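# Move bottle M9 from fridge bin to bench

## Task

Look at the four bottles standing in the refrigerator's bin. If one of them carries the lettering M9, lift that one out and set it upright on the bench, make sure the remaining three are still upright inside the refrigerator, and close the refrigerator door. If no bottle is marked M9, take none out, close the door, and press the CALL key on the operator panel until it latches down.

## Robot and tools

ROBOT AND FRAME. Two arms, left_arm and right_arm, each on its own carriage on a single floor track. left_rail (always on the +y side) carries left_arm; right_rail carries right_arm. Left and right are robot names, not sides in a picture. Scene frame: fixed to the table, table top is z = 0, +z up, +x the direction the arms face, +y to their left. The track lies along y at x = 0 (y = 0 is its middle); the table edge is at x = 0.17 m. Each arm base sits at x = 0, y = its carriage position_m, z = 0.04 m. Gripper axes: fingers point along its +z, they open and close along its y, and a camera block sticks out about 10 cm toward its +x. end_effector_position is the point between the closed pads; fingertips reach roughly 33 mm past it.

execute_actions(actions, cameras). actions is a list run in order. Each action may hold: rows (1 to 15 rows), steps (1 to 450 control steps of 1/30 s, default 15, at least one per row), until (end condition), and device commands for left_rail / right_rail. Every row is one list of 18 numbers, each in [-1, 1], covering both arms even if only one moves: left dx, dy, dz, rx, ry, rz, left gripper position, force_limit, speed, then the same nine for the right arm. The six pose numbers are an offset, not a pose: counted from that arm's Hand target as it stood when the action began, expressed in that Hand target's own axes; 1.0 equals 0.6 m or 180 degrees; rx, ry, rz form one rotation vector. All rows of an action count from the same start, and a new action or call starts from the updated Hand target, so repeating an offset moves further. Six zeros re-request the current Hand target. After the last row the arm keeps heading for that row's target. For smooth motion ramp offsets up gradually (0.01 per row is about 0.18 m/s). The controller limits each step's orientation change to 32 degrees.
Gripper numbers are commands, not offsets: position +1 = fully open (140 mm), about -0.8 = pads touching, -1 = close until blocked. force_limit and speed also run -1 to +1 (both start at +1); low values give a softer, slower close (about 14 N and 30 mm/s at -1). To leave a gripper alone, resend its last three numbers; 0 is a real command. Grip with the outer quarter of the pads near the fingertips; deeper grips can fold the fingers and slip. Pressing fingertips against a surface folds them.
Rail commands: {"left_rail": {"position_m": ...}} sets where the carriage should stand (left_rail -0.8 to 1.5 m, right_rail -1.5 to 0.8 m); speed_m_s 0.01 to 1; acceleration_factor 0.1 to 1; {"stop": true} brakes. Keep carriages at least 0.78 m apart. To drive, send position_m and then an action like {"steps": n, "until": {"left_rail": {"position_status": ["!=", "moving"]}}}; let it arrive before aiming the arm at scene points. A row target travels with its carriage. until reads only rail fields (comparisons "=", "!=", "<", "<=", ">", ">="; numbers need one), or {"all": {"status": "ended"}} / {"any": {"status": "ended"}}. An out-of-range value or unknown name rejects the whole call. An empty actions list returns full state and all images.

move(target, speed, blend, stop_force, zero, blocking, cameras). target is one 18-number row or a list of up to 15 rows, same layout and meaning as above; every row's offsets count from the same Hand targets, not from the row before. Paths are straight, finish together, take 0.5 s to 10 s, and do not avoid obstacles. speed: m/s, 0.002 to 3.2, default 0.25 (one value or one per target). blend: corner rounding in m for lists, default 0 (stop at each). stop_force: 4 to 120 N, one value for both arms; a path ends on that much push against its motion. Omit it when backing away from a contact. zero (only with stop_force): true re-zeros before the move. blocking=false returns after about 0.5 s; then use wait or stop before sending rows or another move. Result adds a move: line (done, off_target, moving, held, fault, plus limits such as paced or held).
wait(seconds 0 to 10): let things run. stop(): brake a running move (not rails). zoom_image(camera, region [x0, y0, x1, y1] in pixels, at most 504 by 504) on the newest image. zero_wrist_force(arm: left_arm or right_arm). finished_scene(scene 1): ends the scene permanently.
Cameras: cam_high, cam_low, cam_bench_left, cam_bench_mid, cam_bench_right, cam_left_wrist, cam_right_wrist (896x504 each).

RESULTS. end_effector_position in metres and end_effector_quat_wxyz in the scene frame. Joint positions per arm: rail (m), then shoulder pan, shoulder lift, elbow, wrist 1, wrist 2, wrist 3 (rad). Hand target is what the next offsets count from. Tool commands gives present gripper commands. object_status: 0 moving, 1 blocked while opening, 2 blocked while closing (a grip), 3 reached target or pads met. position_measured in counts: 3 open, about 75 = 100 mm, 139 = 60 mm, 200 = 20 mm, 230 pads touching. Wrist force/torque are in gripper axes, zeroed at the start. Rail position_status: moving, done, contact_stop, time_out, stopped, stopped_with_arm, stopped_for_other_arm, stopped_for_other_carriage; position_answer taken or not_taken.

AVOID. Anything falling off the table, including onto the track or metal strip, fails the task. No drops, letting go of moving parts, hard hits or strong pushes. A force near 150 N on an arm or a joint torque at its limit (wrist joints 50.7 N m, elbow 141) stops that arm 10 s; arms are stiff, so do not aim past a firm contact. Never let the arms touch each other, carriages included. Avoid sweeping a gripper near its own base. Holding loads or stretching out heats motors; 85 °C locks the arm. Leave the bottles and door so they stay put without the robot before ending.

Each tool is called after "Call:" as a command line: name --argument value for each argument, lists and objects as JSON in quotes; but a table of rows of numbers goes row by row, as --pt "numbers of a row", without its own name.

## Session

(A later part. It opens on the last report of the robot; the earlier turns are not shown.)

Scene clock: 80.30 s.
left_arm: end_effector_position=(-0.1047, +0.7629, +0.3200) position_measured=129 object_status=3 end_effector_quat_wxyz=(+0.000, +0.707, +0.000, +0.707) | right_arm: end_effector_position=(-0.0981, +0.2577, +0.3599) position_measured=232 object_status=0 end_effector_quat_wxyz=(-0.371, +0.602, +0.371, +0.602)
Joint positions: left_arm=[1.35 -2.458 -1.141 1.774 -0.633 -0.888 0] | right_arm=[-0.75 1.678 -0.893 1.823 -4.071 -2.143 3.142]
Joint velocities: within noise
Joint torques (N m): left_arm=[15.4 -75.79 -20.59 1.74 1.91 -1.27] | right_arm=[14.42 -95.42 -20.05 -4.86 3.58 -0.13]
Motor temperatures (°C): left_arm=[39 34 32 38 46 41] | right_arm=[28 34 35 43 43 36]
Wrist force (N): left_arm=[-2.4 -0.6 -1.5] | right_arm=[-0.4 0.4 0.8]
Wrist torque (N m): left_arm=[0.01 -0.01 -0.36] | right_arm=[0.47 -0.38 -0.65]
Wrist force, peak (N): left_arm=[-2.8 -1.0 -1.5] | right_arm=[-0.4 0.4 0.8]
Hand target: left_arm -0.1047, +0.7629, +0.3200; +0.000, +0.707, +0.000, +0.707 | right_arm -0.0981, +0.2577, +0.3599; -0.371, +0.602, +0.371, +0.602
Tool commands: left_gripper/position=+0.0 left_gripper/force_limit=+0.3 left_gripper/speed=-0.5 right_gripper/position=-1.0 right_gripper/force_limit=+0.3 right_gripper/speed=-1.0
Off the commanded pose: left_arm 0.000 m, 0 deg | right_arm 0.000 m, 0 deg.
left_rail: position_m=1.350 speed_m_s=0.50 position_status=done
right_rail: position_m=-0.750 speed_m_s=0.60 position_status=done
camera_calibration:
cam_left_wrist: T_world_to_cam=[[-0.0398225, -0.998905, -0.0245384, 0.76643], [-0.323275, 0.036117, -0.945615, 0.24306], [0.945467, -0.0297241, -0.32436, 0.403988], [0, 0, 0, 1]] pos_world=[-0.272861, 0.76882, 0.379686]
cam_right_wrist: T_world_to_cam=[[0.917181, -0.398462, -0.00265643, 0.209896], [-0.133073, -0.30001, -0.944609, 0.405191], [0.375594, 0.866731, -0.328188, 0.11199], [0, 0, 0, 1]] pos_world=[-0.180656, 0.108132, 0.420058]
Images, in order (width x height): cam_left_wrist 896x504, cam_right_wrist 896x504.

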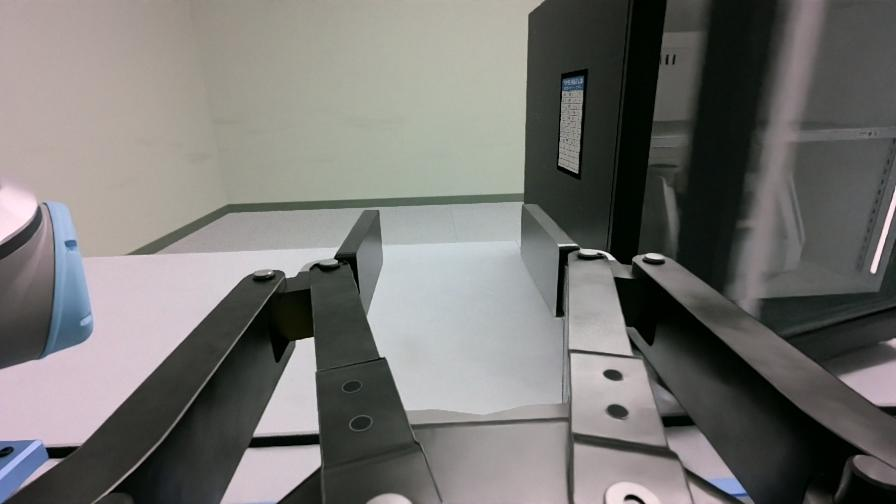

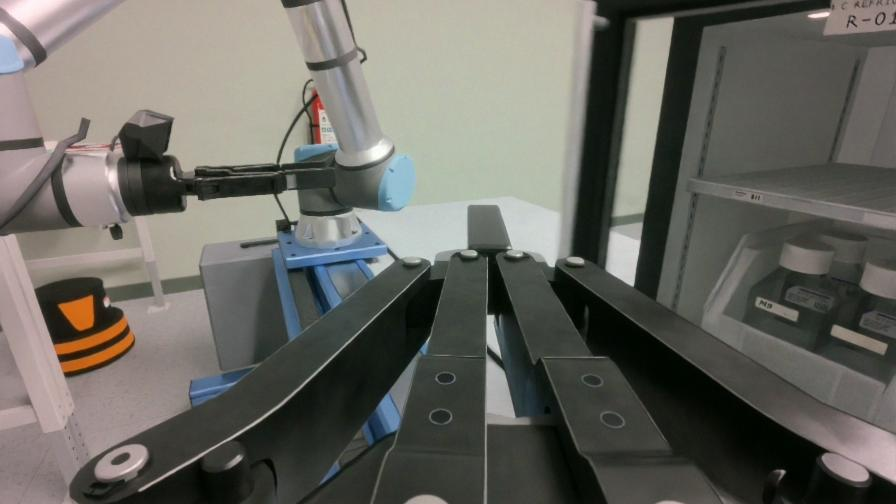

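Call:
move --target '[0,0,0,0,0,0,0,0.3,-0.5, 0,0.2905,0.3537,-0.0185,0,0,-0.414,0.3,0]' --speed 0.25 --cameras '["cam_right_wrist","cam_left_wrist"]'

Call:
zoom_image --camera "cam_right_wrist" --region '[340, 60, 660, 320]'

Scene clock: 84.13 s.
left_arm: end_effector_position=(-0.1047, +0.7629, +0.3200) position_measured=129 object_status=3 end_effector_quat_wxyz=(+0.000, +0.707, +0.000, +0.707) | right_arm: end_effector_position=(+0.1527, +0.3691, +0.3599) position_measured=181 object_status=3 end_effector_quat_wxyz=(-0.354, +0.612, +0.354, +0.612)
Joint positions: left_arm=[1.35 -2.458 -1.141 1.774 -0.633 -0.888 0] | right_arm=[-0.75 1.379 -0.81 1.646 -3.978 -1.902 3.141]
Joint torques (N m): left_arm=[16.79 -76.19 -19.98 2.16 1.2 -1.06] | right_arm=[-8.46 -85.72 -41.48 -0.86 3.44 -1.28]
Wrist force (N): left_arm=[-2.2 -1.3 -1.1] | right_arm=[-0.1 0.6 0.2]
Wrist torque (N m): left_arm=[-0.15 -0.07 -0.36] | right_arm=[0.50 -0.42 -0.64]
Wrist force, peak (N): left_arm=[-3.0 -0.7 -1.9] | right_arm=[-0.2 2.4 2.4]
Hand target: left_arm -0.1047, +0.7629, +0.3200; +0.000, +0.707, +0.000, +0.707 | right_arm +0.1529, +0.3692, +0.3599; -0.354, +0.612, +0.354, +0.612
Off the commanded pose: left_arm 0.000 m, 0 deg | right_arm 0.000 m, 0 deg.
left_rail: position_m=1.350 speed_m_s=0.50 position_status=done
right_rail: position_m=-0.750 speed_m_s=0.60 position_status=done
move: done
camera_calibration:
cam_left_wrist: T_world_to_cam=[[-0.0398225, -0.998905, -0.0245384, 0.76643], [-0.323275, 0.036117, -0.945615, 0.24306], [0.945467, -0.0297241, -0.32436, 0.403988], [0, 0, 0, 1]] pos_world=[-0.272861, 0.76882, 0.379686]
cam_right_wrist: T_world_to_cam=[[0.892535, -0.45097, -0.00259338, 0.0473311], [-0.150193, -0.291822, -0.944607, 0.4716], [0.425233, 0.843484, -0.328194, -0.0778217], [0, 0, 0, 1]] pos_world=[0.0616787, 0.224609, 0.420059]
Images, in order (width x height): cam_left_wrist 896x504, cam_right_wrist 896x504.

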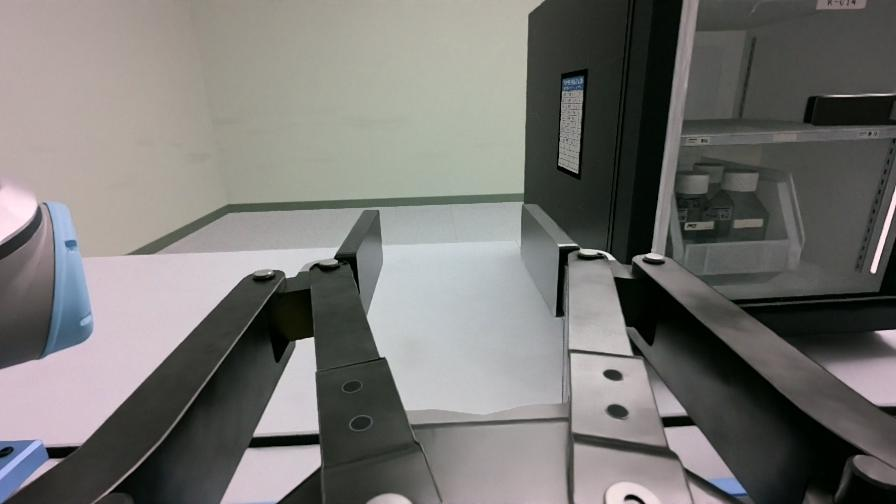

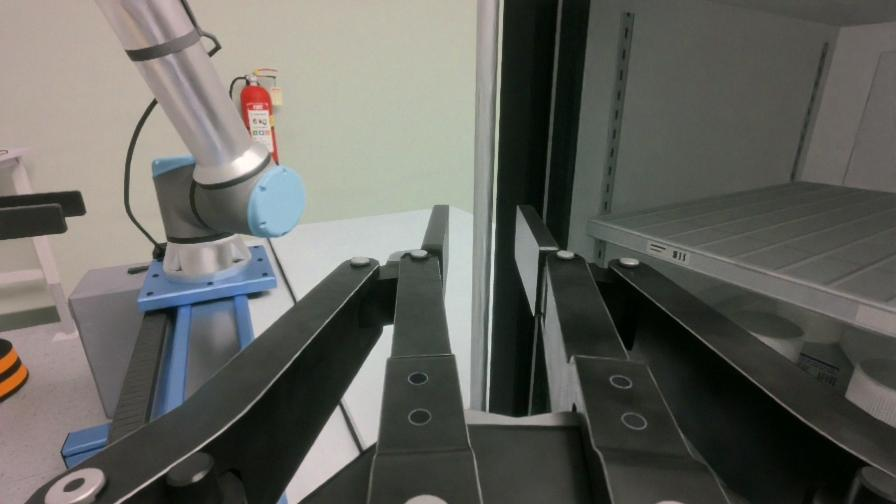

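Scaled by 1.575 from the camera's 896x504 image, which has a finer 1280x720 frame.

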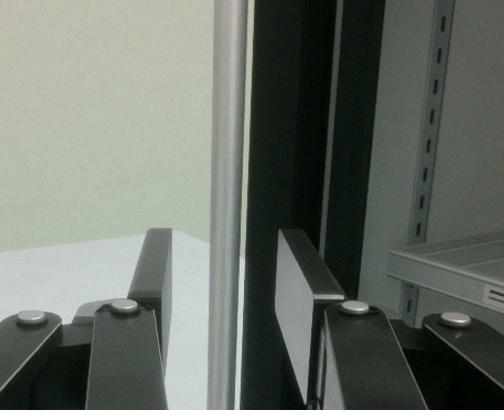

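Call:
move --target '[0,0,0,0,0,0,0,0.3,-0.5, 0,0.0078,0.2313,0,0,0,-0.414,0.3,0]' --speed 0.1 --stop_force 20 --cameras '["cam_right_wrist","cam_left_wrist"]'

Call:
zoom_image --camera "cam_right_wrist" --region '[380, 120, 640, 340]'

Call:
zoom_image --camera "cam_left_wrist" --region '[600, 0, 896, 260]'

Scene clock: 93.97 s.
left_arm: end_effector_position=(-0.1047, +0.7629, +0.3200) position_measured=129 object_status=3 end_effector_quat_wxyz=(+0.000, +0.707, +0.000, +0.707) | right_arm: end_effector_position=(+0.2263, +0.4871, +0.3599) position_measured=181 object_status=3 end_effector_quat_wxyz=(-0.354, +0.612, +0.354, +0.612)
Joint positions: left_arm=[1.35 -2.458 -1.141 1.774 -0.633 -0.888 0] | right_arm=[-0.75 1.326 -0.664 1.342 -3.819 -1.849 3.141]
Joint torques (N m): left_arm=[14.25 -76.61 -19.4 2.1 1.34 -0.54] | right_arm=[-9.79 -99.47 -45.55 -1.25 3.5 0.63]
Wrist force (N): left_arm=[-2.3 -1.1 -1.4] | right_arm=[-0.2 0.7 0.2]
Wrist torque (N m): left_arm=[-0.11 -0.05 -0.35] | right_arm=[0.50 -0.39 -0.65]
Wrist force, peak (N): left_arm=[-3.0 -1.2 -1.8] | right_arm=[-0.1 1.0 1.1]
Hand target: left_arm -0.1047, +0.7629, +0.3200; +0.000, +0.707, +0.000, +0.707 | right_arm +0.2263, +0.4871, +0.3599; -0.354, +0.612, +0.354, +0.612
Off the commanded pose: left_arm 0.000 m, 0 deg | right_arm 0.000 m, 0 deg.
left_rail: position_m=1.350 speed_m_s=0.50 position_status=done
right_rail: position_m=-0.750 speed_m_s=0.60 position_status=done
move: done
camera_calibration:
cam_left_wrist: T_world_to_cam=[[-0.0398225, -0.998905, -0.0245384, 0.76643], [-0.323275, 0.036117, -0.945615, 0.24306], [0.945467, -0.0297241, -0.32436, 0.403988], [0, 0, 0, 1]] pos_world=[-0.272861, 0.76882, 0.379686]
cam_right_wrist: T_world_to_cam=[[0.892498, -0.451045, -0.00256398, 0.0349626], [-0.150186, -0.291809, -0.944612, 0.517071], [0.425314, 0.843449, -0.32818, -0.208612], [0, 0, 0, 1]] pos_world=[0.135179, 0.342609, 0.420059]
Images, in order (width x height): cam_left_wrist 896x504, cam_right_wrist 896x504.

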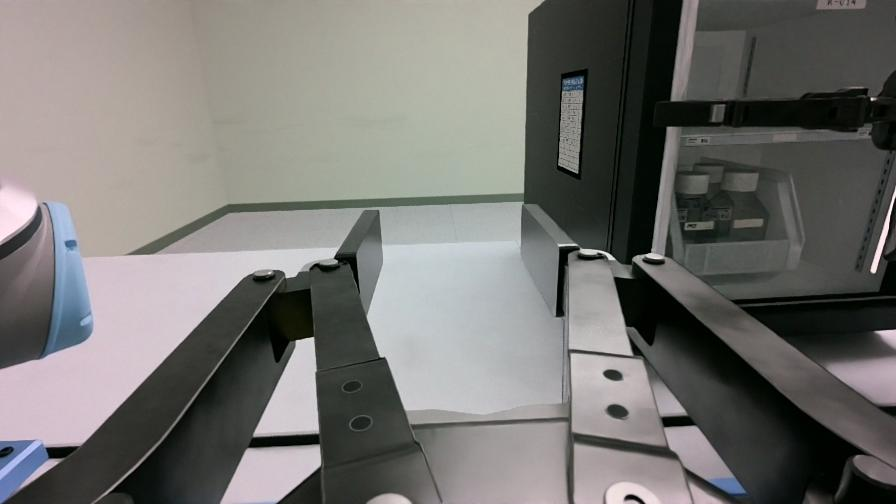

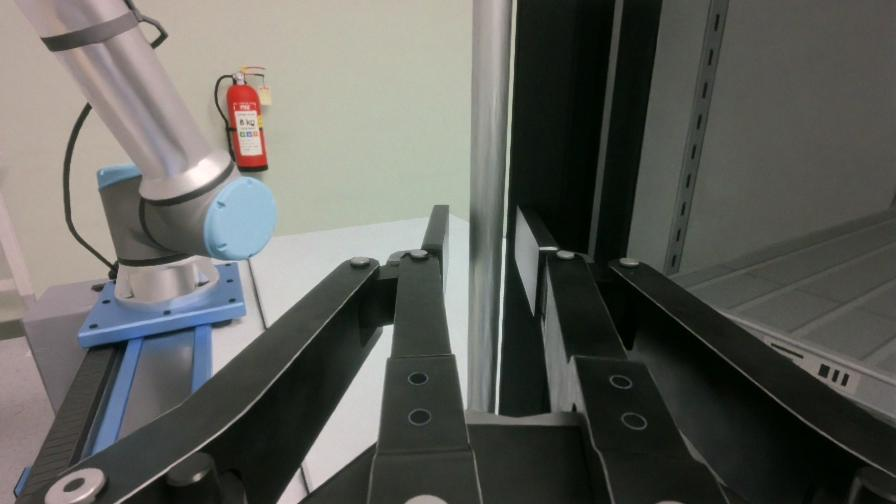

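Scaled by 1.938 from the camera's 896x504 image, which has a finer 1280x720 frame.

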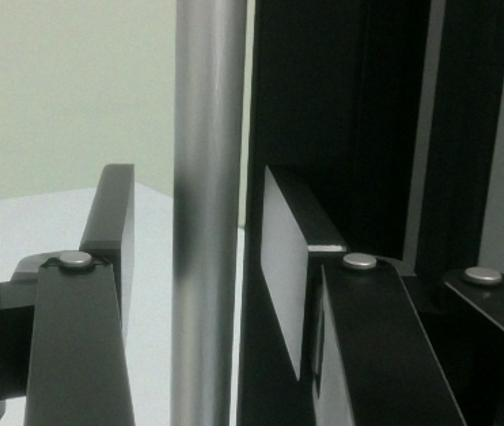

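Scaled by 1.703 from the camera's 896x504 image, which has a finer 1280x720 frame.

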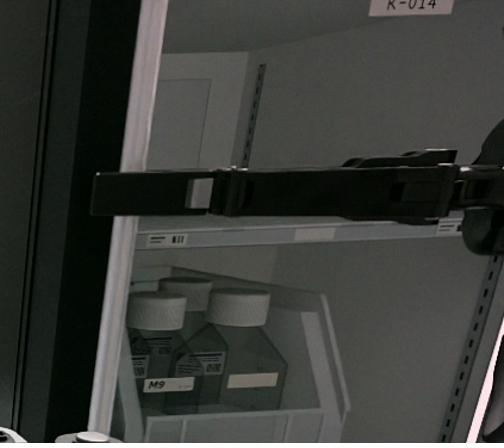

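Call:
move --pt "0 0 0 0 0 0 0 0.3 -0.5 0 -0.0913 -0.0888 0.0556 0 0 -0.414 0.3 0" --pt "0 0 0 0 0 0 0 0.3 -0.5 0 -0.1653 -0.192 0.1111 0 0 -0.414 0.3 0" --pt "0 0 0 0 0 0 0 0.3 -0.5 0 -0.2205 -0.3063 0.1667 0 0 -0.414 0.3 0" --blend '[0.02,0.02,0]' --speed '[0.08,0.15,0.15]' --cameras '["cam_right_wrist","cam_left_wrist"]'

Scene clock: 97.60 s.
left_arm: end_effector_position=(-0.1047, +0.7629, +0.3200) position_measured=129 object_status=3 end_effector_quat_wxyz=(+0.000, +0.707, +0.000, +0.707) | right_arm: end_effector_position=(+0.0199, +0.3940, +0.3599) position_measured=181 object_status=3 end_effector_quat_wxyz=(+0.500, -0.500, -0.500, -0.500)
Joint positions: left_arm=[1.35 -2.458 -1.141 1.774 -0.633 -0.888 0] | right_arm=[-0.75 1.328 -0.832 1.694 -4.003 -1.327 3.141]
Joint torques (N m): left_arm=[12.41 -77.88 -20.54 2.03 1.9 -0.1] | right_arm=[-6.41 -101.78 -22.35 -5.45 4.55 -0.08]
Wrist force (N): left_arm=[-2.2 -0.6 -1.5] | right_arm=[0.1 2.4 1.0]
Wrist torque (N m): left_arm=[0.00 -0.06 -0.37] | right_arm=[0.39 -0.43 -0.62]
Wrist force, peak (N): left_arm=[-3.1 -0.8 -1.7] | right_arm=[-0.4 11.2 6.6]
Hand target: left_arm -0.1047, +0.7629, +0.3200; +0.000, +0.707, +0.000, +0.707 | right_arm +0.0198, +0.3940, +0.3599; +0.500, -0.500, -0.500, -0.500
Off the commanded pose: left_arm 0.000 m, 0 deg | right_arm 0.000 m, 0 deg.
left_rail: position_m=1.350 speed_m_s=0.50 position_status=done
right_rail: position_m=-0.750 speed_m_s=0.60 position_status=done
move: done
camera_calibration:
cam_left_wrist: T_world_to_cam=[[-0.0398225, -0.998905, -0.0245384, 0.76643], [-0.323275, 0.036117, -0.945615, 0.24306], [0.945467, -0.0297241, -0.32436, 0.403988], [0, 0, 0, 1]] pos_world=[-0.272861, 0.76882, 0.379686]
cam_right_wrist: T_world_to_cam=[[0.99845, 0.055599, -0.00268041, -0.0245704], [0.0157193, -0.327828, -0.944607, 0.46982], [-0.0533979, 0.9431, -0.328193, -0.0721257], [0, 0, 0, 1]] pos_world=[0.0132956, 0.223408, 0.420058]
Images, in order (width x height): cam_left_wrist 896x504, cam_right_wrist 896x504.

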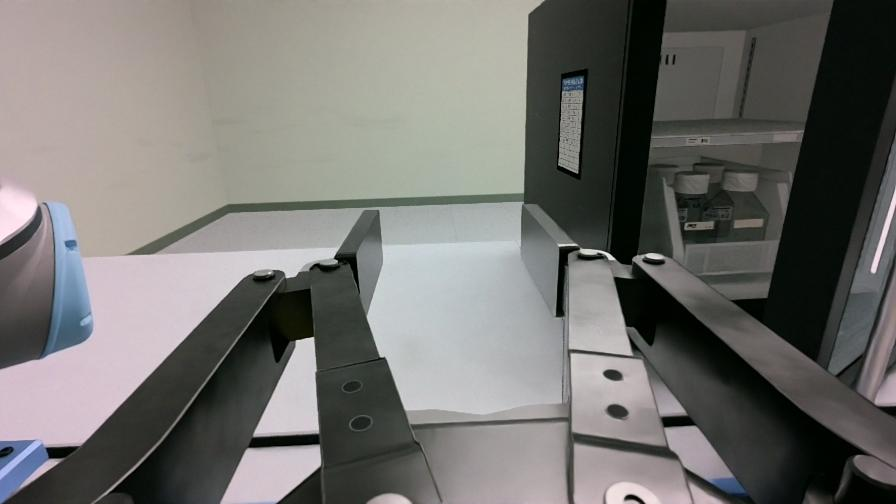

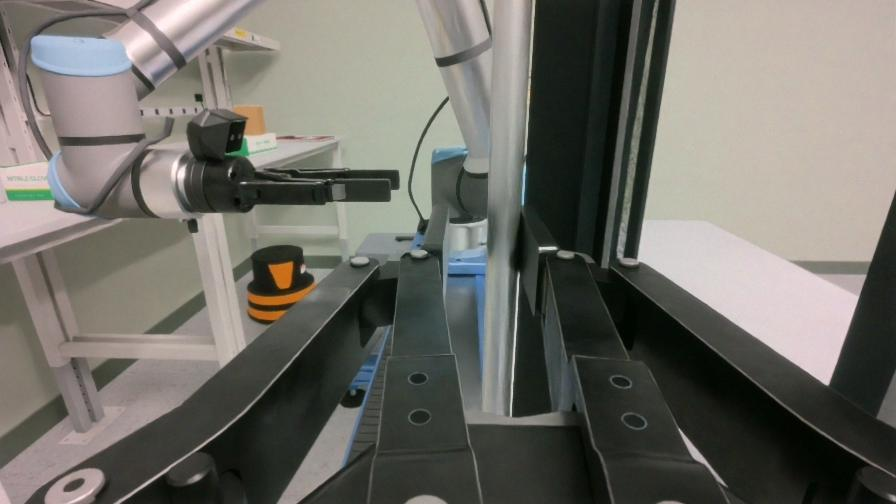

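Call:
move --pt "0 0 0 0 0 0 0 0.3 -0.5 0 -0.0913 -0.0887 0.0444 0 0 -0.414 0.3 0" --pt "0 0 0 0 0 0 0 0.3 -0.5 0 -0.1665 -0.1925 0.0778 0 0 -0.414 0.3 0" --pt "0 0 0 0 0 0 0 0.3 -0.5 0 -0.2227 -0.3078 0.1056 0 0 -0.414 0.3 0" --blend '[0.02,0.02,0]' --speed 0.15 --cameras '["cam_right_wrist"]'

Scene clock: 100.10 s.
left_arm: end_effector_position=(-0.1047, +0.7629, +0.3200) position_measured=129 object_status=3 end_effector_quat_wxyz=(+0.000, +0.707, +0.000, +0.707) | right_arm: end_effector_position=(-0.1137, +0.2093, +0.3599) position_measured=181 object_status=3 end_effector_quat_wxyz=(+0.576, -0.411, -0.576, -0.410)
Joint positions: left_arm=[1.35 -2.458 -1.141 1.774 -0.633 -0.888 0] | right_arm=[-0.75 1.298 -1.002 2.055 -4.195 -0.966 3.141]
Joint torques (N m): left_arm=[15.52 -76.47 -20.64 1.58 1.92 -0.29] | right_arm=[-4.76 -82.95 -15.41 -4.91 3.86 -0.89]
Wrist force (N): left_arm=[-3.0 -1.1 -1.3] | right_arm=[-0.2 1.9 1.0]
Wrist torque (N m): left_arm=[-0.10 0.12 -0.36] | right_arm=[0.38 -0.46 -0.64]
Wrist force, peak (N): left_arm=[-3.0 -0.8 -1.7] | right_arm=[-2.0 6.6 -4.1]
Hand target: left_arm -0.1047, +0.7629, +0.3200; +0.000, +0.707, +0.000, +0.707 | right_arm -0.1137, +0.2092, +0.3599; +0.576, -0.410, -0.576, -0.410
Off the commanded pose: left_arm 0.000 m, 0 deg | right_arm 0.000 m, 0 deg.
left_rail: position_m=1.350 speed_m_s=0.50 position_status=done
right_rail: position_m=-0.750 speed_m_s=0.60 position_status=done
move: done
camera_calibration:
cam_right_wrist: T_world_to_cam=[[0.925884, 0.377798, -0.00270834, 0.0434083], [0.121651, -0.304908, -0.94458, 0.418567], [-0.357686, 0.874243, -0.328269, 0.0748496], [0, 0, 0, 1]] pos_world=[-0.0643376, 0.0457879, 0.420058]
Images, in order (width x height): cam_right_wrist 896x504.

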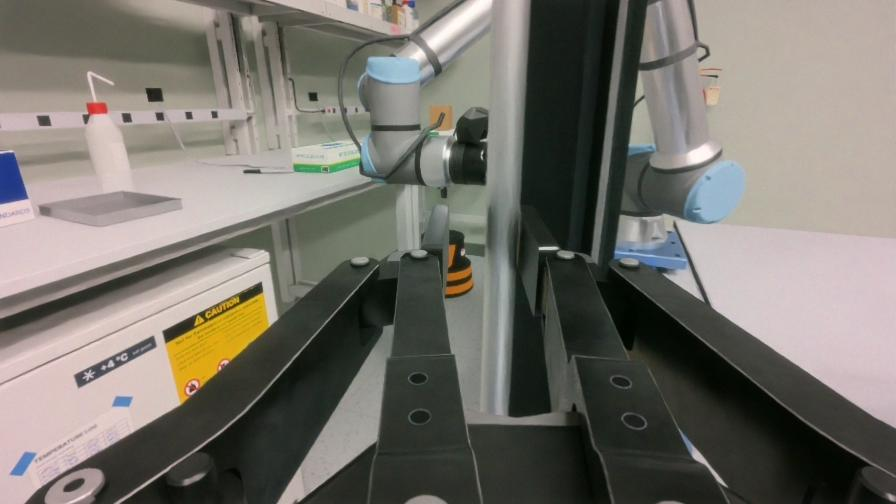

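Call:
move --pt "0 0 0 0 0 0 0 0.3 -0.5 0 -0.0735 -0.1048 0.0278 0 0 -0.414 0.3 0" --pt "0 0 0 0 0 0 0 0.3 -0.5 0 -0.1278 -0.2213 0.0556 0 0 -0.414 0.3 0" --pt "0 0 0 0 0 0 0 0.3 -0.5 0 -0.156 -0.3203 0.0778 0 0 -0.414 0.3 0" --blend '[0.02,0.02,0]' --speed 0.15 --cameras '["cam_right_wrist","cam_left_wrist","cam_bench_mid"]'

Scene clock: 102.63 s.
left_arm: end_effector_position=(-0.1047, +0.7629, +0.3200) position_measured=129 object_status=3 end_effector_quat_wxyz=(+0.000, +0.707, +0.000, +0.707) | right_arm: end_effector_position=(-0.1395, -0.0029, +0.3599) position_measured=181 object_status=3 end_effector_quat_wxyz=(+0.621, -0.337, -0.622, -0.337)
Joint positions: left_arm=[1.35 -2.458 -1.141 1.774 -0.633 -0.888 0] | right_arm=[-0.75 1.086 -1.156 2.401 -4.386 -0.51 3.141]
Joint torques (N m): left_arm=[14.29 -77.13 -20.28 2.52 1.15 0.12] | right_arm=[-6.11 -58.43 -6.58 -3.91 3.89 3.28]
Wrist force (N): left_arm=[-2.7 -0.7 -1.4] | right_arm=[-0.8 0.5 0.5]
Wrist torque (N m): left_arm=[-0.01 0.05 -0.35] | right_arm=[0.50 -0.30 -0.66]
Wrist force, peak (N): left_arm=[-3.0 -0.9 -2.0] | right_arm=[-0.5 3.7 3.7]
Hand target: left_arm -0.1047, +0.7629, +0.3200; +0.000, +0.707, +0.000, +0.707 | right_arm -0.1395, -0.0030, +0.3599; +0.621, -0.337, -0.622, -0.337
Off the commanded pose: left_arm 0.000 m, 0 deg | right_arm 0.000 m, 0 deg.
left_rail: position_m=1.350 speed_m_s=0.50 position_status=done
right_rail: position_m=-0.750 speed_m_s=0.60 position_status=done
move: done
camera_calibration:
cam_left_wrist: T_world_to_cam=[[-0.0398225, -0.998905, -0.0245384, 0.76643], [-0.323275, 0.036117, -0.945615, 0.24306], [0.945467, -0.0297241, -0.32436, 0.403988], [0, 0, 0, 1]] pos_world=[-0.272861, 0.76882, 0.379686]
cam_right_wrist: T_world_to_cam=[[0.806887, 0.590699, -0.00272218, 0.13154], [0.191843, -0.266408, -0.944576, 0.367014], [-0.558685, 0.761644, -0.328283, 0.222758], [0, 0, 0, 1]] pos_world=[-0.0520956, -0.149588, 0.420158]
Images, in order (width x height): cam_bench_mid 896x504, cam_left_wrist 896x504, cam_right_wrist 896x504.

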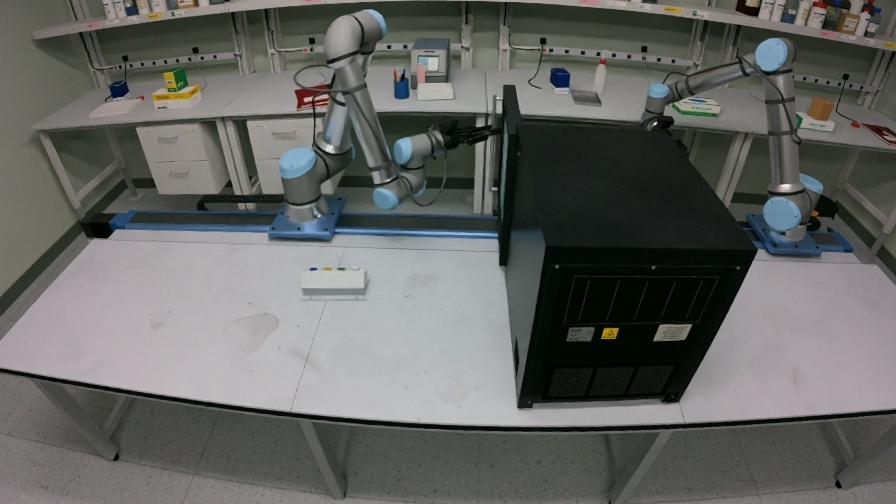

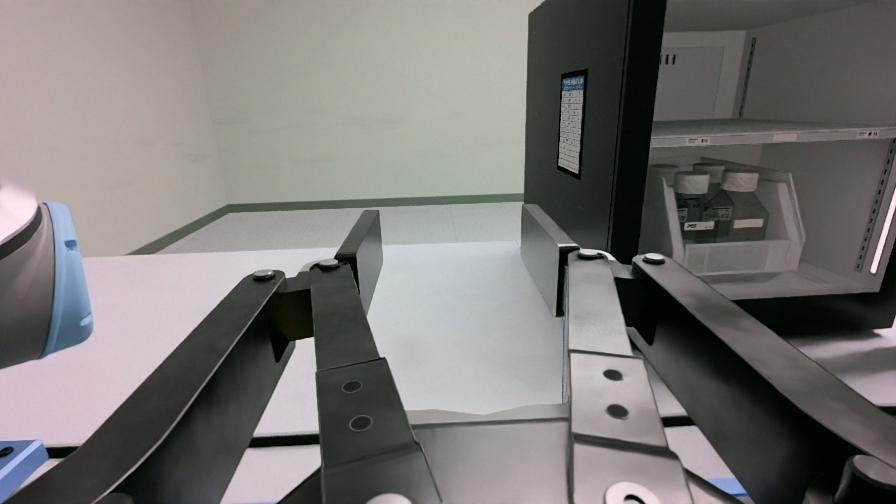

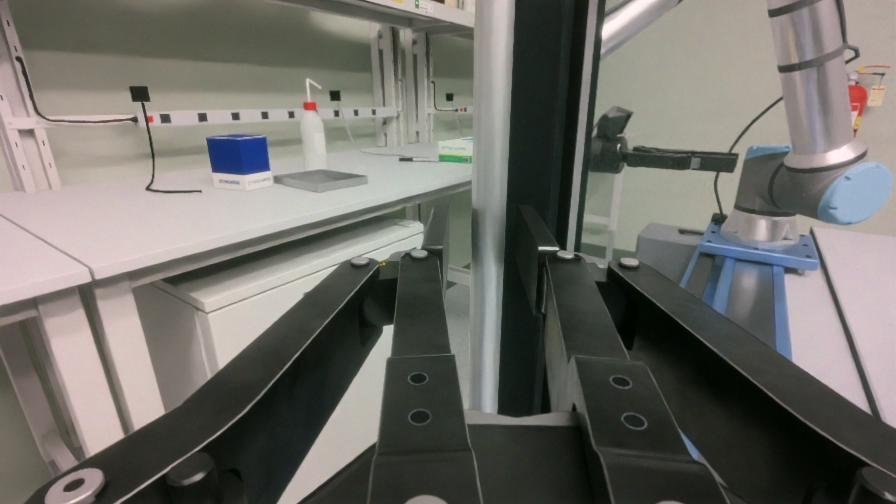

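Call:
execute_actions --actions '[{"left_rail": {"position_m": 0.96, "speed_m_s": 0.4}, "steps": 1}]' --cameras '["cam_left_wrist"]'

Call:
zoom_image --camera "cam_left_wrist" --region '[380, 80, 680, 300]'

Scene clock: 104.70 s.
left_arm: end_effector_position=(-0.1047, +0.3729, +0.3200) position_measured=129 object_status=3 end_effector_quat_wxyz=(+0.000, +0.707, +0.000, +0.707) | right_arm: end_effector_position=(-0.1395, -0.0030, +0.3599) position_measured=181 object_status=3 end_effector_quat_wxyz=(+0.621, -0.337, -0.622, -0.337)
Joint positions: left_arm=[0.96 -2.458 -1.141 1.774 -0.633 -0.888 0] | right_arm=[-0.75 1.086 -1.156 2.401 -4.386 -0.51 3.141]
Joint torques (N m): left_arm=[10.5 -69.91 -35.04 1.94 0.12 0.25] | right_arm=[13.55 -56.81 -7.37 -3.7 4.66 3.04]
Wrist force (N): left_arm=[-2.2 -0.6 -1.5] | right_arm=[-1.0 3.9 -0.3]
Wrist torque (N m): left_arm=[0.00 -0.05 -0.36] | right_arm=[0.55 -0.34 -0.64]
Wrist force, peak (N): left_arm=[-2.5 -3.0 -1.4] | right_arm=[-1.0 7.4 3.6]
Hand target: left_arm -0.1047, +0.3729, +0.3200; +0.000, +0.707, +0.000, +0.707 | right_arm -0.1395, -0.0030, +0.3599; +0.621, -0.337, -0.622, -0.337
Tool commands: left_gripper/position=+0.0 left_gripper/force_limit=+0.3 left_gripper/speed=-0.5 right_gripper/position=-0.414 right_gripper/force_limit=+0.3 right_gripper/speed=+0.0
Off the commanded pose: left_arm 0.000 m, 0 deg | right_arm 0.000 m, 0 deg.
left_rail: position_m=0.960 speed_m_s=0.40 position_status=done
right_rail: position_m=-0.750 speed_m_s=0.60 position_status=done
camera_calibration:
cam_left_wrist: T_world_to_cam=[[-0.0398225, -0.998905, -0.0245384, 0.376856], [-0.323275, 0.036117, -0.945615, 0.257146], [0.945467, -0.0297241, -0.32436, 0.392396], [0, 0, 0, 1]] pos_world=[-0.272861, 0.37882, 0.379686]
Images, in order (width x height): cam_left_wrist 896x504.

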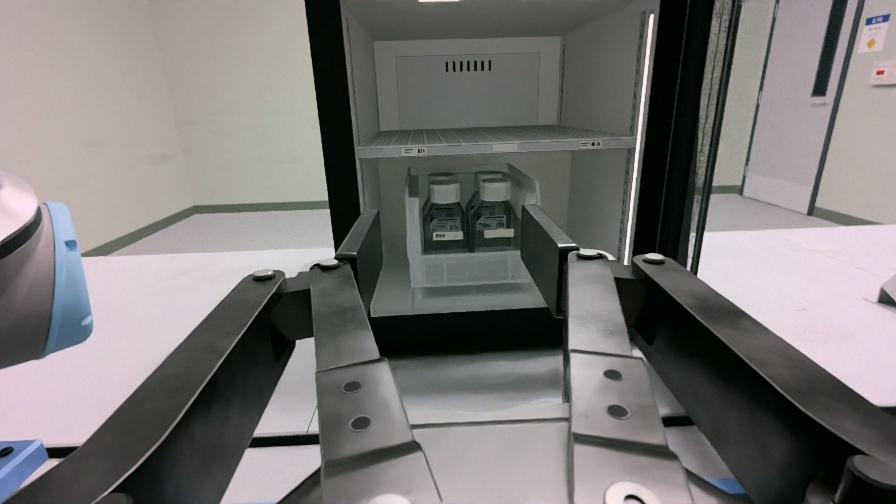

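Scaled by 1.680 from the camera's 896x504 image, which has a finer 1280x720 frame.

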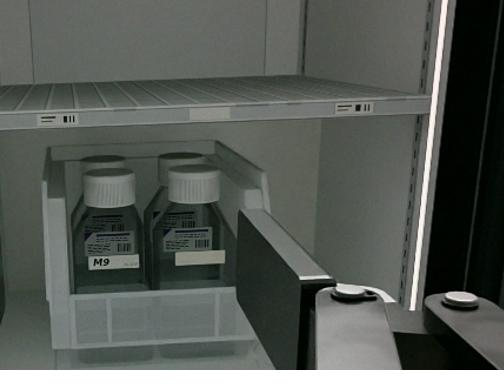

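Call:
zoom_image --camera "cam_left_wrist" --region '[400, 150, 550, 300]'

Scaled by 3.360 from the camera's 896x504 image, which has a finer 1280x720 frame.

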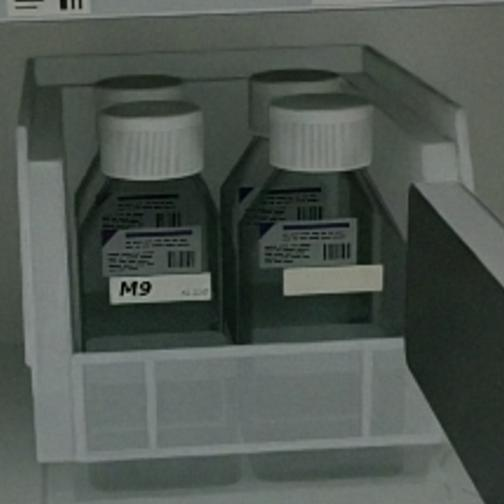

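Call:
execute_actions --actions '[{"left_rail": {"position_m": 0.85}, "steps": 1}]'

Call:
move --target '[-0.0357,-0.1202,0.6478,0.055,-0.1108,-0.0097,0,0.3,-0.5, 0,0,0,0,0,0,-0.414,0.3,0]' --speed 0.2 --cameras '["cam_left_wrist","cam_right_wrist"]'

Call:
zoom_image --camera "cam_left_wrist" --region '[300, 60, 660, 320]'

Scene clock: 118.57 s.
left_arm: end_effector_position=(-0.1048, +0.2629, +0.3200) position_measured=129 object_status=3 end_effector_quat_wxyz=(+0.000, +0.707, +0.000, +0.707) | right_arm: end_effector_position=(-0.1395, -0.0030, +0.3599) position_measured=181 object_status=3 end_effector_quat_wxyz=(+0.621, -0.337, -0.622, -0.337)
Joint positions: left_arm=[0.85 -2.458 -1.141 1.774 -0.633 -0.888 0] | right_arm=[-0.75 1.086 -1.156 2.401 -4.386 -0.51 3.141]
Joint torques (N m): left_arm=[6.63 -64.54 -41.97 2.26 -1.42 0.56] | right_arm=[15.84 -44.33 -5.69 -3.77 4.47 2.17]
Wrist force (N): left_arm=[-2.1 -0.6 -1.4] | right_arm=[-1.1 3.8 -0.3]
Wrist torque (N m): left_arm=[0.01 -0.08 -0.36] | right_arm=[0.54 -0.33 -0.64]
Wrist force, peak (N): left_arm=[-2.7 -2.6 -1.6] | right_arm=[-1.3 4.2 -0.3]
Hand target: left_arm -0.1047, +0.2629, +0.3200; +0.000, +0.707, +0.000, +0.707 | right_arm -0.1395, -0.0030, +0.3599; +0.621, -0.337, -0.622, -0.337
Tool commands: left_gripper/position=+0.0 left_gripper/force_limit=+0.3 left_gripper/speed=-0.5 right_gripper/position=-0.414 right_gripper/force_limit=+0.3 right_gripper/speed=+0.0
Off the commanded pose: left_arm 0.000 m, 0 deg | right_arm 0.000 m, 0 deg.
left_rail: position_m=0.850 speed_m_s=0.40 position_status=done
right_rail: position_m=-0.750 speed_m_s=0.60 position_status=done

Scene clock: 121.17 s.
left_arm: end_effector_position=(+0.2839, +0.3350, +0.2986) position_measured=129 object_status=3 end_effector_quat_wxyz=(-0.050, +0.816, +0.071, +0.571) | right_arm: end_effector_position=(-0.1395, -0.0030, +0.3599) position_measured=181 object_status=3 end_effector_quat_wxyz=(+0.621, -0.337, -0.622, -0.337)
Joint positions: left_arm=[0.85 -1.935 -1.568 2.163 -1.212 -0.633 0.519] | right_arm=[-0.75 1.086 -1.156 2.401 -4.386 -0.51 3.141]
Joint torques (N m): left_arm=[15.84 -47.5 -24.47 -3.06 2.63 1.5] | right_arm=[14.83 -42.54 -6.41 -3.48 4.47 2.08]
Wrist force (N): left_arm=[-2.5 -0.9 -1.6] | right_arm=[-1.3 4.0 -0.2]
Wrist torque (N m): left_arm=[-0.05 0.10 -0.32] | right_arm=[0.58 -0.27 -0.64]
Wrist force, peak (N): left_arm=[-3.0 -0.8 -3.8] | right_arm=[-1.3 4.1 -0.4]
Hand target: left_arm +0.2839, +0.3350, +0.2986; -0.050, +0.816, +0.071, +0.571 | right_arm -0.1395, -0.0030, +0.3599; +0.621, -0.337, -0.622, -0.337
Off the commanded pose: left_arm 0.000 m, 0 deg | right_arm 0.000 m, 0 deg.
left_rail: position_m=0.850 speed_m_s=0.40 position_status=done
right_rail: position_m=-0.750 speed_m_s=0.60 position_status=done
move: done
camera_calibration:
cam_left_wrist: T_world_to_cam=[[0.128366, -0.991683, -0.0093146, 0.299288], [-0.623809, -0.0734385, -0.778119, 0.435939], [0.770964, 0.105694, -0.628048, 0.111712], [0, 0, 0, 1]] pos_world=[0.147398, 0.317006, 0.41216]
cam_right_wrist: T_world_to_cam=[[0.806887, 0.590699, -0.00272218, 0.1316], [0.191843, -0.266408, -0.944576, 0.366987], [-0.558685, 0.761644, -0.328283, 0.222834], [0, 0, 0, 1]] pos_world=[-0.0520956, -0.149688, 0.420158]
Images, in order (width x height): cam_left_wrist 896x504, cam_right_wrist 896x504.

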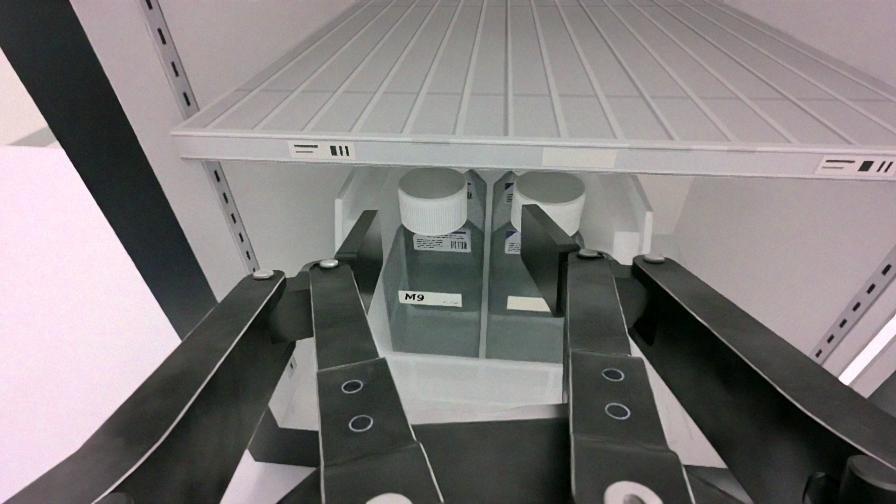

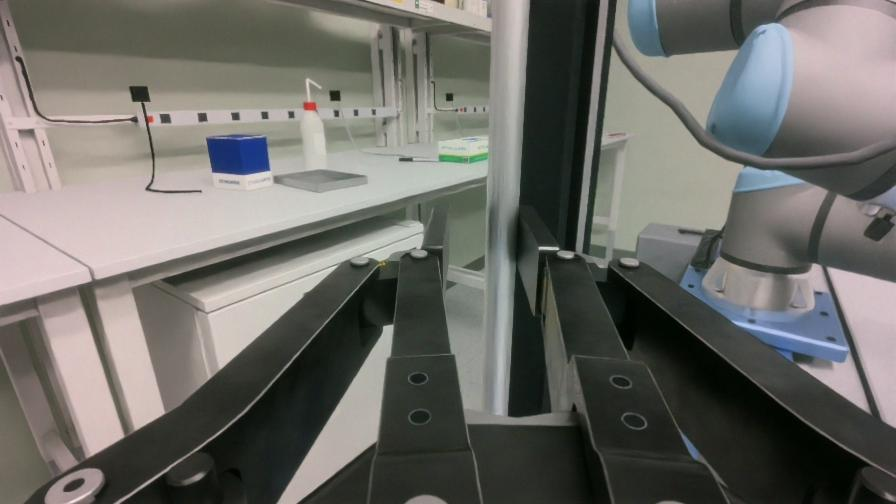

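Scaled by 1.400 from the camera's 896x504 image, which has a finer 1280x720 frame.

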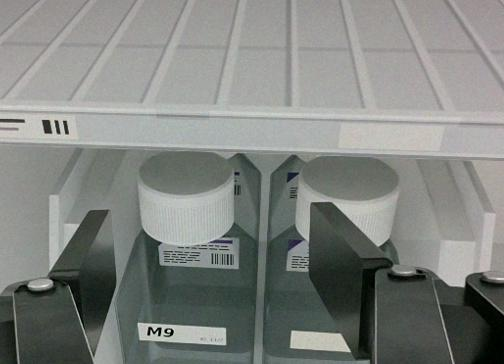

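Call:
zoom_image --camera "cam_left_wrist" --region '[310, 140, 490, 300]'

Call:
zoom_image --camera "cam_left_wrist" --region '[330, 280, 690, 440]'

Scaled by 2.800 from the camera's 896x504 image, which has a finer 1280x720 frame.

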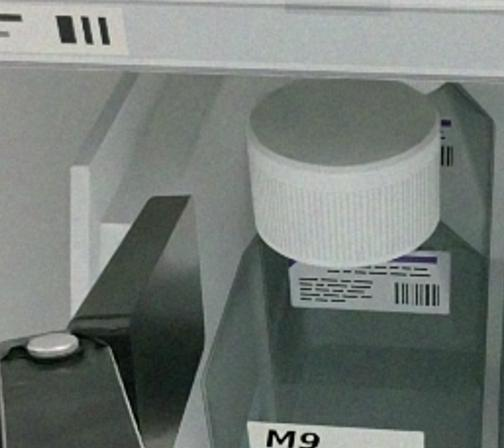

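Scaled by 1.400 from the camera's 896x504 image, which has a finer 1280x720 frame.

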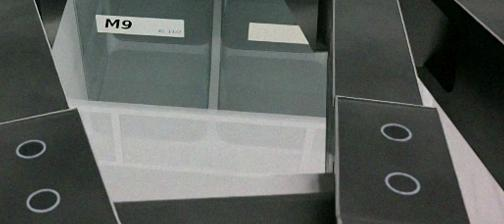

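Call:
execute_actions --actions '[{"left_rail": {"position_m": 0.77}, "steps": 1}]'

Call:
move --target '[0.0015,-0.148,0.081,-0.0209,0,0.0076,0,0.3,-0.5, 0,0,0,0,0,0,-0.414,0.3,0]' --speed 0.15 --cameras '["cam_left_wrist"]'

Call:
zoom_image --camera "cam_left_wrist" --region '[300, 100, 660, 420]'

Scene clock: 125.70 s.
left_arm: end_effector_position=(+0.2840, +0.2551, +0.2986) position_measured=129 object_status=3 end_effector_quat_wxyz=(-0.050, +0.816, +0.071, +0.571) | right_arm: end_effector_position=(-0.1395, -0.0030, +0.3599) position_measured=181 object_status=3 end_effector_quat_wxyz=(+0.621, -0.337, -0.622, -0.337)
Joint positions: left_arm=[0.77 -1.935 -1.568 2.164 -1.212 -0.633 0.519] | right_arm=[-0.75 1.086 -1.156 2.401 -4.386 -0.51 3.141]
Joint torques (N m): left_arm=[4.27 -31.3 -40.39 -1.1 1.89 1.52] | right_arm=[15.63 -44.11 -6.25 -3.72 4.31 2.15]
Wrist force (N): left_arm=[-2.5 -0.9 -1.7] | right_arm=[-1.4 4.0 -0.2]
Wrist torque (N m): left_arm=[-0.05 0.09 -0.33] | right_arm=[0.58 -0.27 -0.64]
Wrist force, peak (N): left_arm=[-2.6 -2.6 -1.5] | right_arm=[-1.4 4.1 -0.5]
Hand target: left_arm +0.2839, +0.2551, +0.2986; -0.050, +0.816, +0.071, +0.571 | right_arm -0.1395, -0.0030, +0.3599; +0.621, -0.337, -0.622, -0.337
Tool commands: left_gripper/position=+0.0 left_gripper/force_limit=+0.3 left_gripper/speed=-0.5 right_gripper/position=-0.414 right_gripper/force_limit=+0.3 right_gripper/speed=+0.0
Off the commanded pose: left_arm 0.000 m, 0 deg | right_arm 0.000 m, 0 deg.
left_rail: position_m=0.770 speed_m_s=0.40 position_status=done
right_rail: position_m=-0.750 speed_m_s=0.60 position_status=done

Scene clock: 126.93 s.
left_arm: end_effector_position=(+0.3138, +0.3504, +0.2828) position_measured=129 object_status=3 end_effector_quat_wxyz=(-0.030, +0.818, +0.043, +0.573) | right_arm: end_effector_position=(-0.1395, -0.0030, +0.3599) position_measured=181 object_status=3 end_effector_quat_wxyz=(+0.621, -0.337, -0.622, -0.337)
Joint positions: left_arm=[0.77 -1.975 -1.773 2.379 -1.247 -0.608 0.549] | right_arm=[-0.75 1.086 -1.156 2.401 -4.386 -0.51 3.141]
Joint torques (N m): left_arm=[-10.61 -30.59 -23.67 1.2 0.15 1.42] | right_arm=[14.27 -43.1 -6.69 -3.75 4.47 1.97]
Wrist force (N): left_arm=[-2.7 -0.8 -1.6] | right_arm=[-1.0 3.8 -0.3]
Wrist torque (N m): left_arm=[-0.05 0.15 -0.34] | right_arm=[0.55 -0.34 -0.64]
Wrist force, peak (N): left_arm=[-2.8 0.9 -2.4] | right_arm=[-1.2 4.1 -0.7]
Hand target: left_arm +0.3138, +0.3505, +0.2828; -0.030, +0.818, +0.043, +0.573 | right_arm -0.1395, -0.0030, +0.3599; +0.621, -0.337, -0.622, -0.337
Off the commanded pose: left_arm 0.000 m, 0 deg | right_arm 0.000 m, 0 deg.
left_rail: position_m=0.770 speed_m_s=0.40 position_status=done
right_rail: position_m=-0.750 speed_m_s=0.60 position_status=done
move: done
camera_calibration:
cam_left_wrist: T_world_to_cam=[[0.0587836, -0.998228, -0.0092687, 0.334694], [-0.627418, -0.0297225, -0.778115, 0.429198], [0.776461, 0.0515558, -0.628053, 0.0944071], [0, 0, 0, 1]] pos_world=[0.176309, 0.341991, 0.39636]
Images, in order (width x height): cam_left_wrist 896x504.

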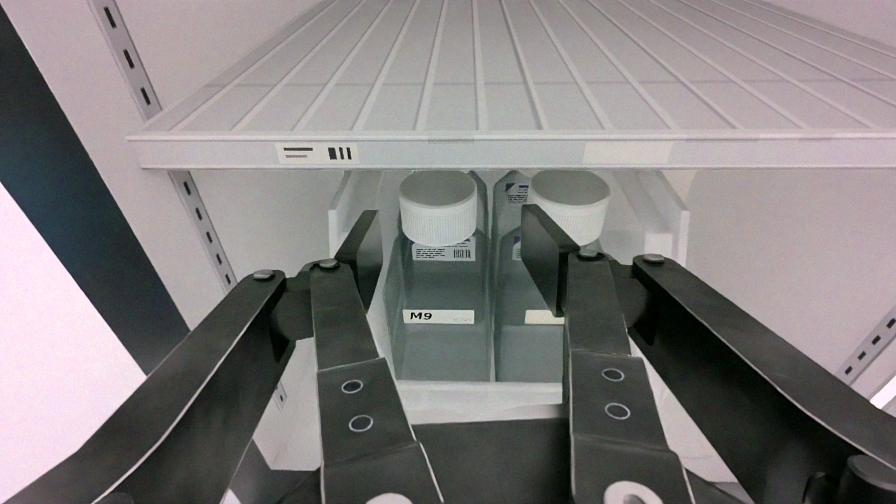

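Scaled by 1.400 from the camera's 896x504 image, which has a finer 1280x720 frame.

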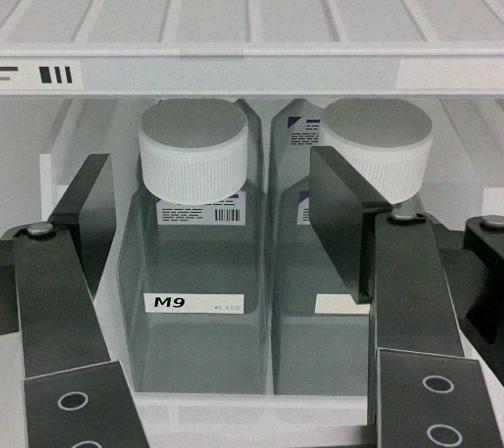

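Call:
zoom_image --camera "cam_left_wrist" --region '[370, 300, 580, 430]'

Scaled by 2.400 from the camera's 896x504 image, which has a finer 1280x720 frame.

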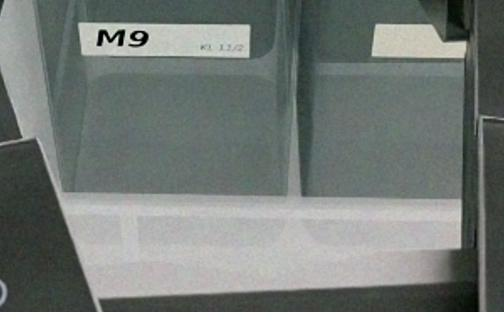

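Call:
move --target '[0,-0.0048,0.1335,0,0,0,0,0.3,-0.5, 0,0,0,0,0,0,-0.414,0.3,0]' --speed 0.06 --stop_force 15 --cameras '["cam_left_wrist"]'

Call:
zoom_image --camera "cam_left_wrist" --region '[300, 100, 660, 420]'

Scene clock: 130.43 s.
left_arm: end_effector_position=(+0.3884, +0.3612, +0.2554) position_measured=129 object_status=3 end_effector_quat_wxyz=(-0.030, +0.818, +0.043, +0.573) | right_arm: end_effector_position=(-0.1395, -0.0030, +0.3599) position_measured=181 object_status=3 end_effector_quat_wxyz=(+0.621, -0.337, -0.622, -0.337)
Joint positions: left_arm=[0.77 -1.813 -1.753 2.456 -1.522 -0.487 0.757] | right_arm=[-0.75 1.086 -1.156 2.401 -4.386 -0.51 3.141]
Joint torques (N m): left_arm=[13.84 -10.35 -23.49 -4.16 3.62 1.36] | right_arm=[15.16 -44.05 -6.98 -3.98 4.57 1.77]
Wrist force (N): left_arm=[-2.5 -0.6 -1.4] | right_arm=[-1.3 3.6 -0.3]
Wrist torque (N m): left_arm=[0.04 0.05 -0.42] | right_arm=[0.49 -0.29 -0.64]
Wrist force, peak (N): left_arm=[-2.6 -1.1 -2.5] | right_arm=[-1.2 4.1 -0.7]
Hand target: left_arm +0.3884, +0.3612, +0.2554; -0.030, +0.818, +0.043, +0.573 | right_arm -0.1395, -0.0030, +0.3599; +0.621, -0.337, -0.622, -0.337
Off the commanded pose: left_arm 0.000 m, 0 deg | right_arm 0.000 m, 0 deg.
left_rail: position_m=0.770 speed_m_s=0.40 position_status=done
right_rail: position_m=-0.750 speed_m_s=0.60 position_status=done
move: done
camera_calibration:
cam_left_wrist: T_world_to_cam=[[0.0588571, -0.998223, -0.00933639, 0.340741], [-0.627416, -0.0297159, -0.778117, 0.454999], [0.776457, 0.0516555, -0.62805, 0.0186875], [0, 0, 0, 1]] pos_world=[0.250909, 0.352691, 0.36896]
Images, in order (width x height): cam_left_wrist 896x504.

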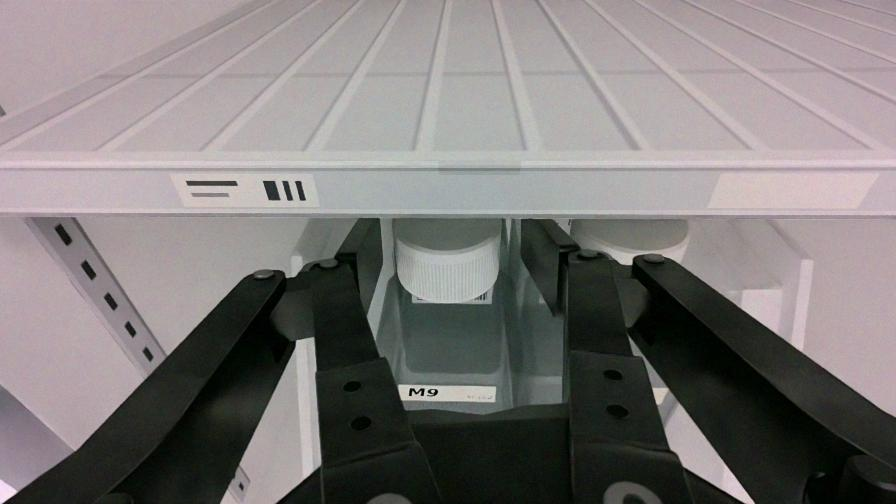

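Scaled by 1.400 from the camera's 896x504 image, which has a finer 1280x720 frame.

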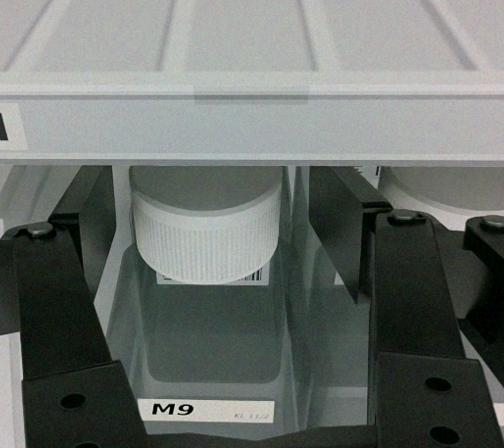

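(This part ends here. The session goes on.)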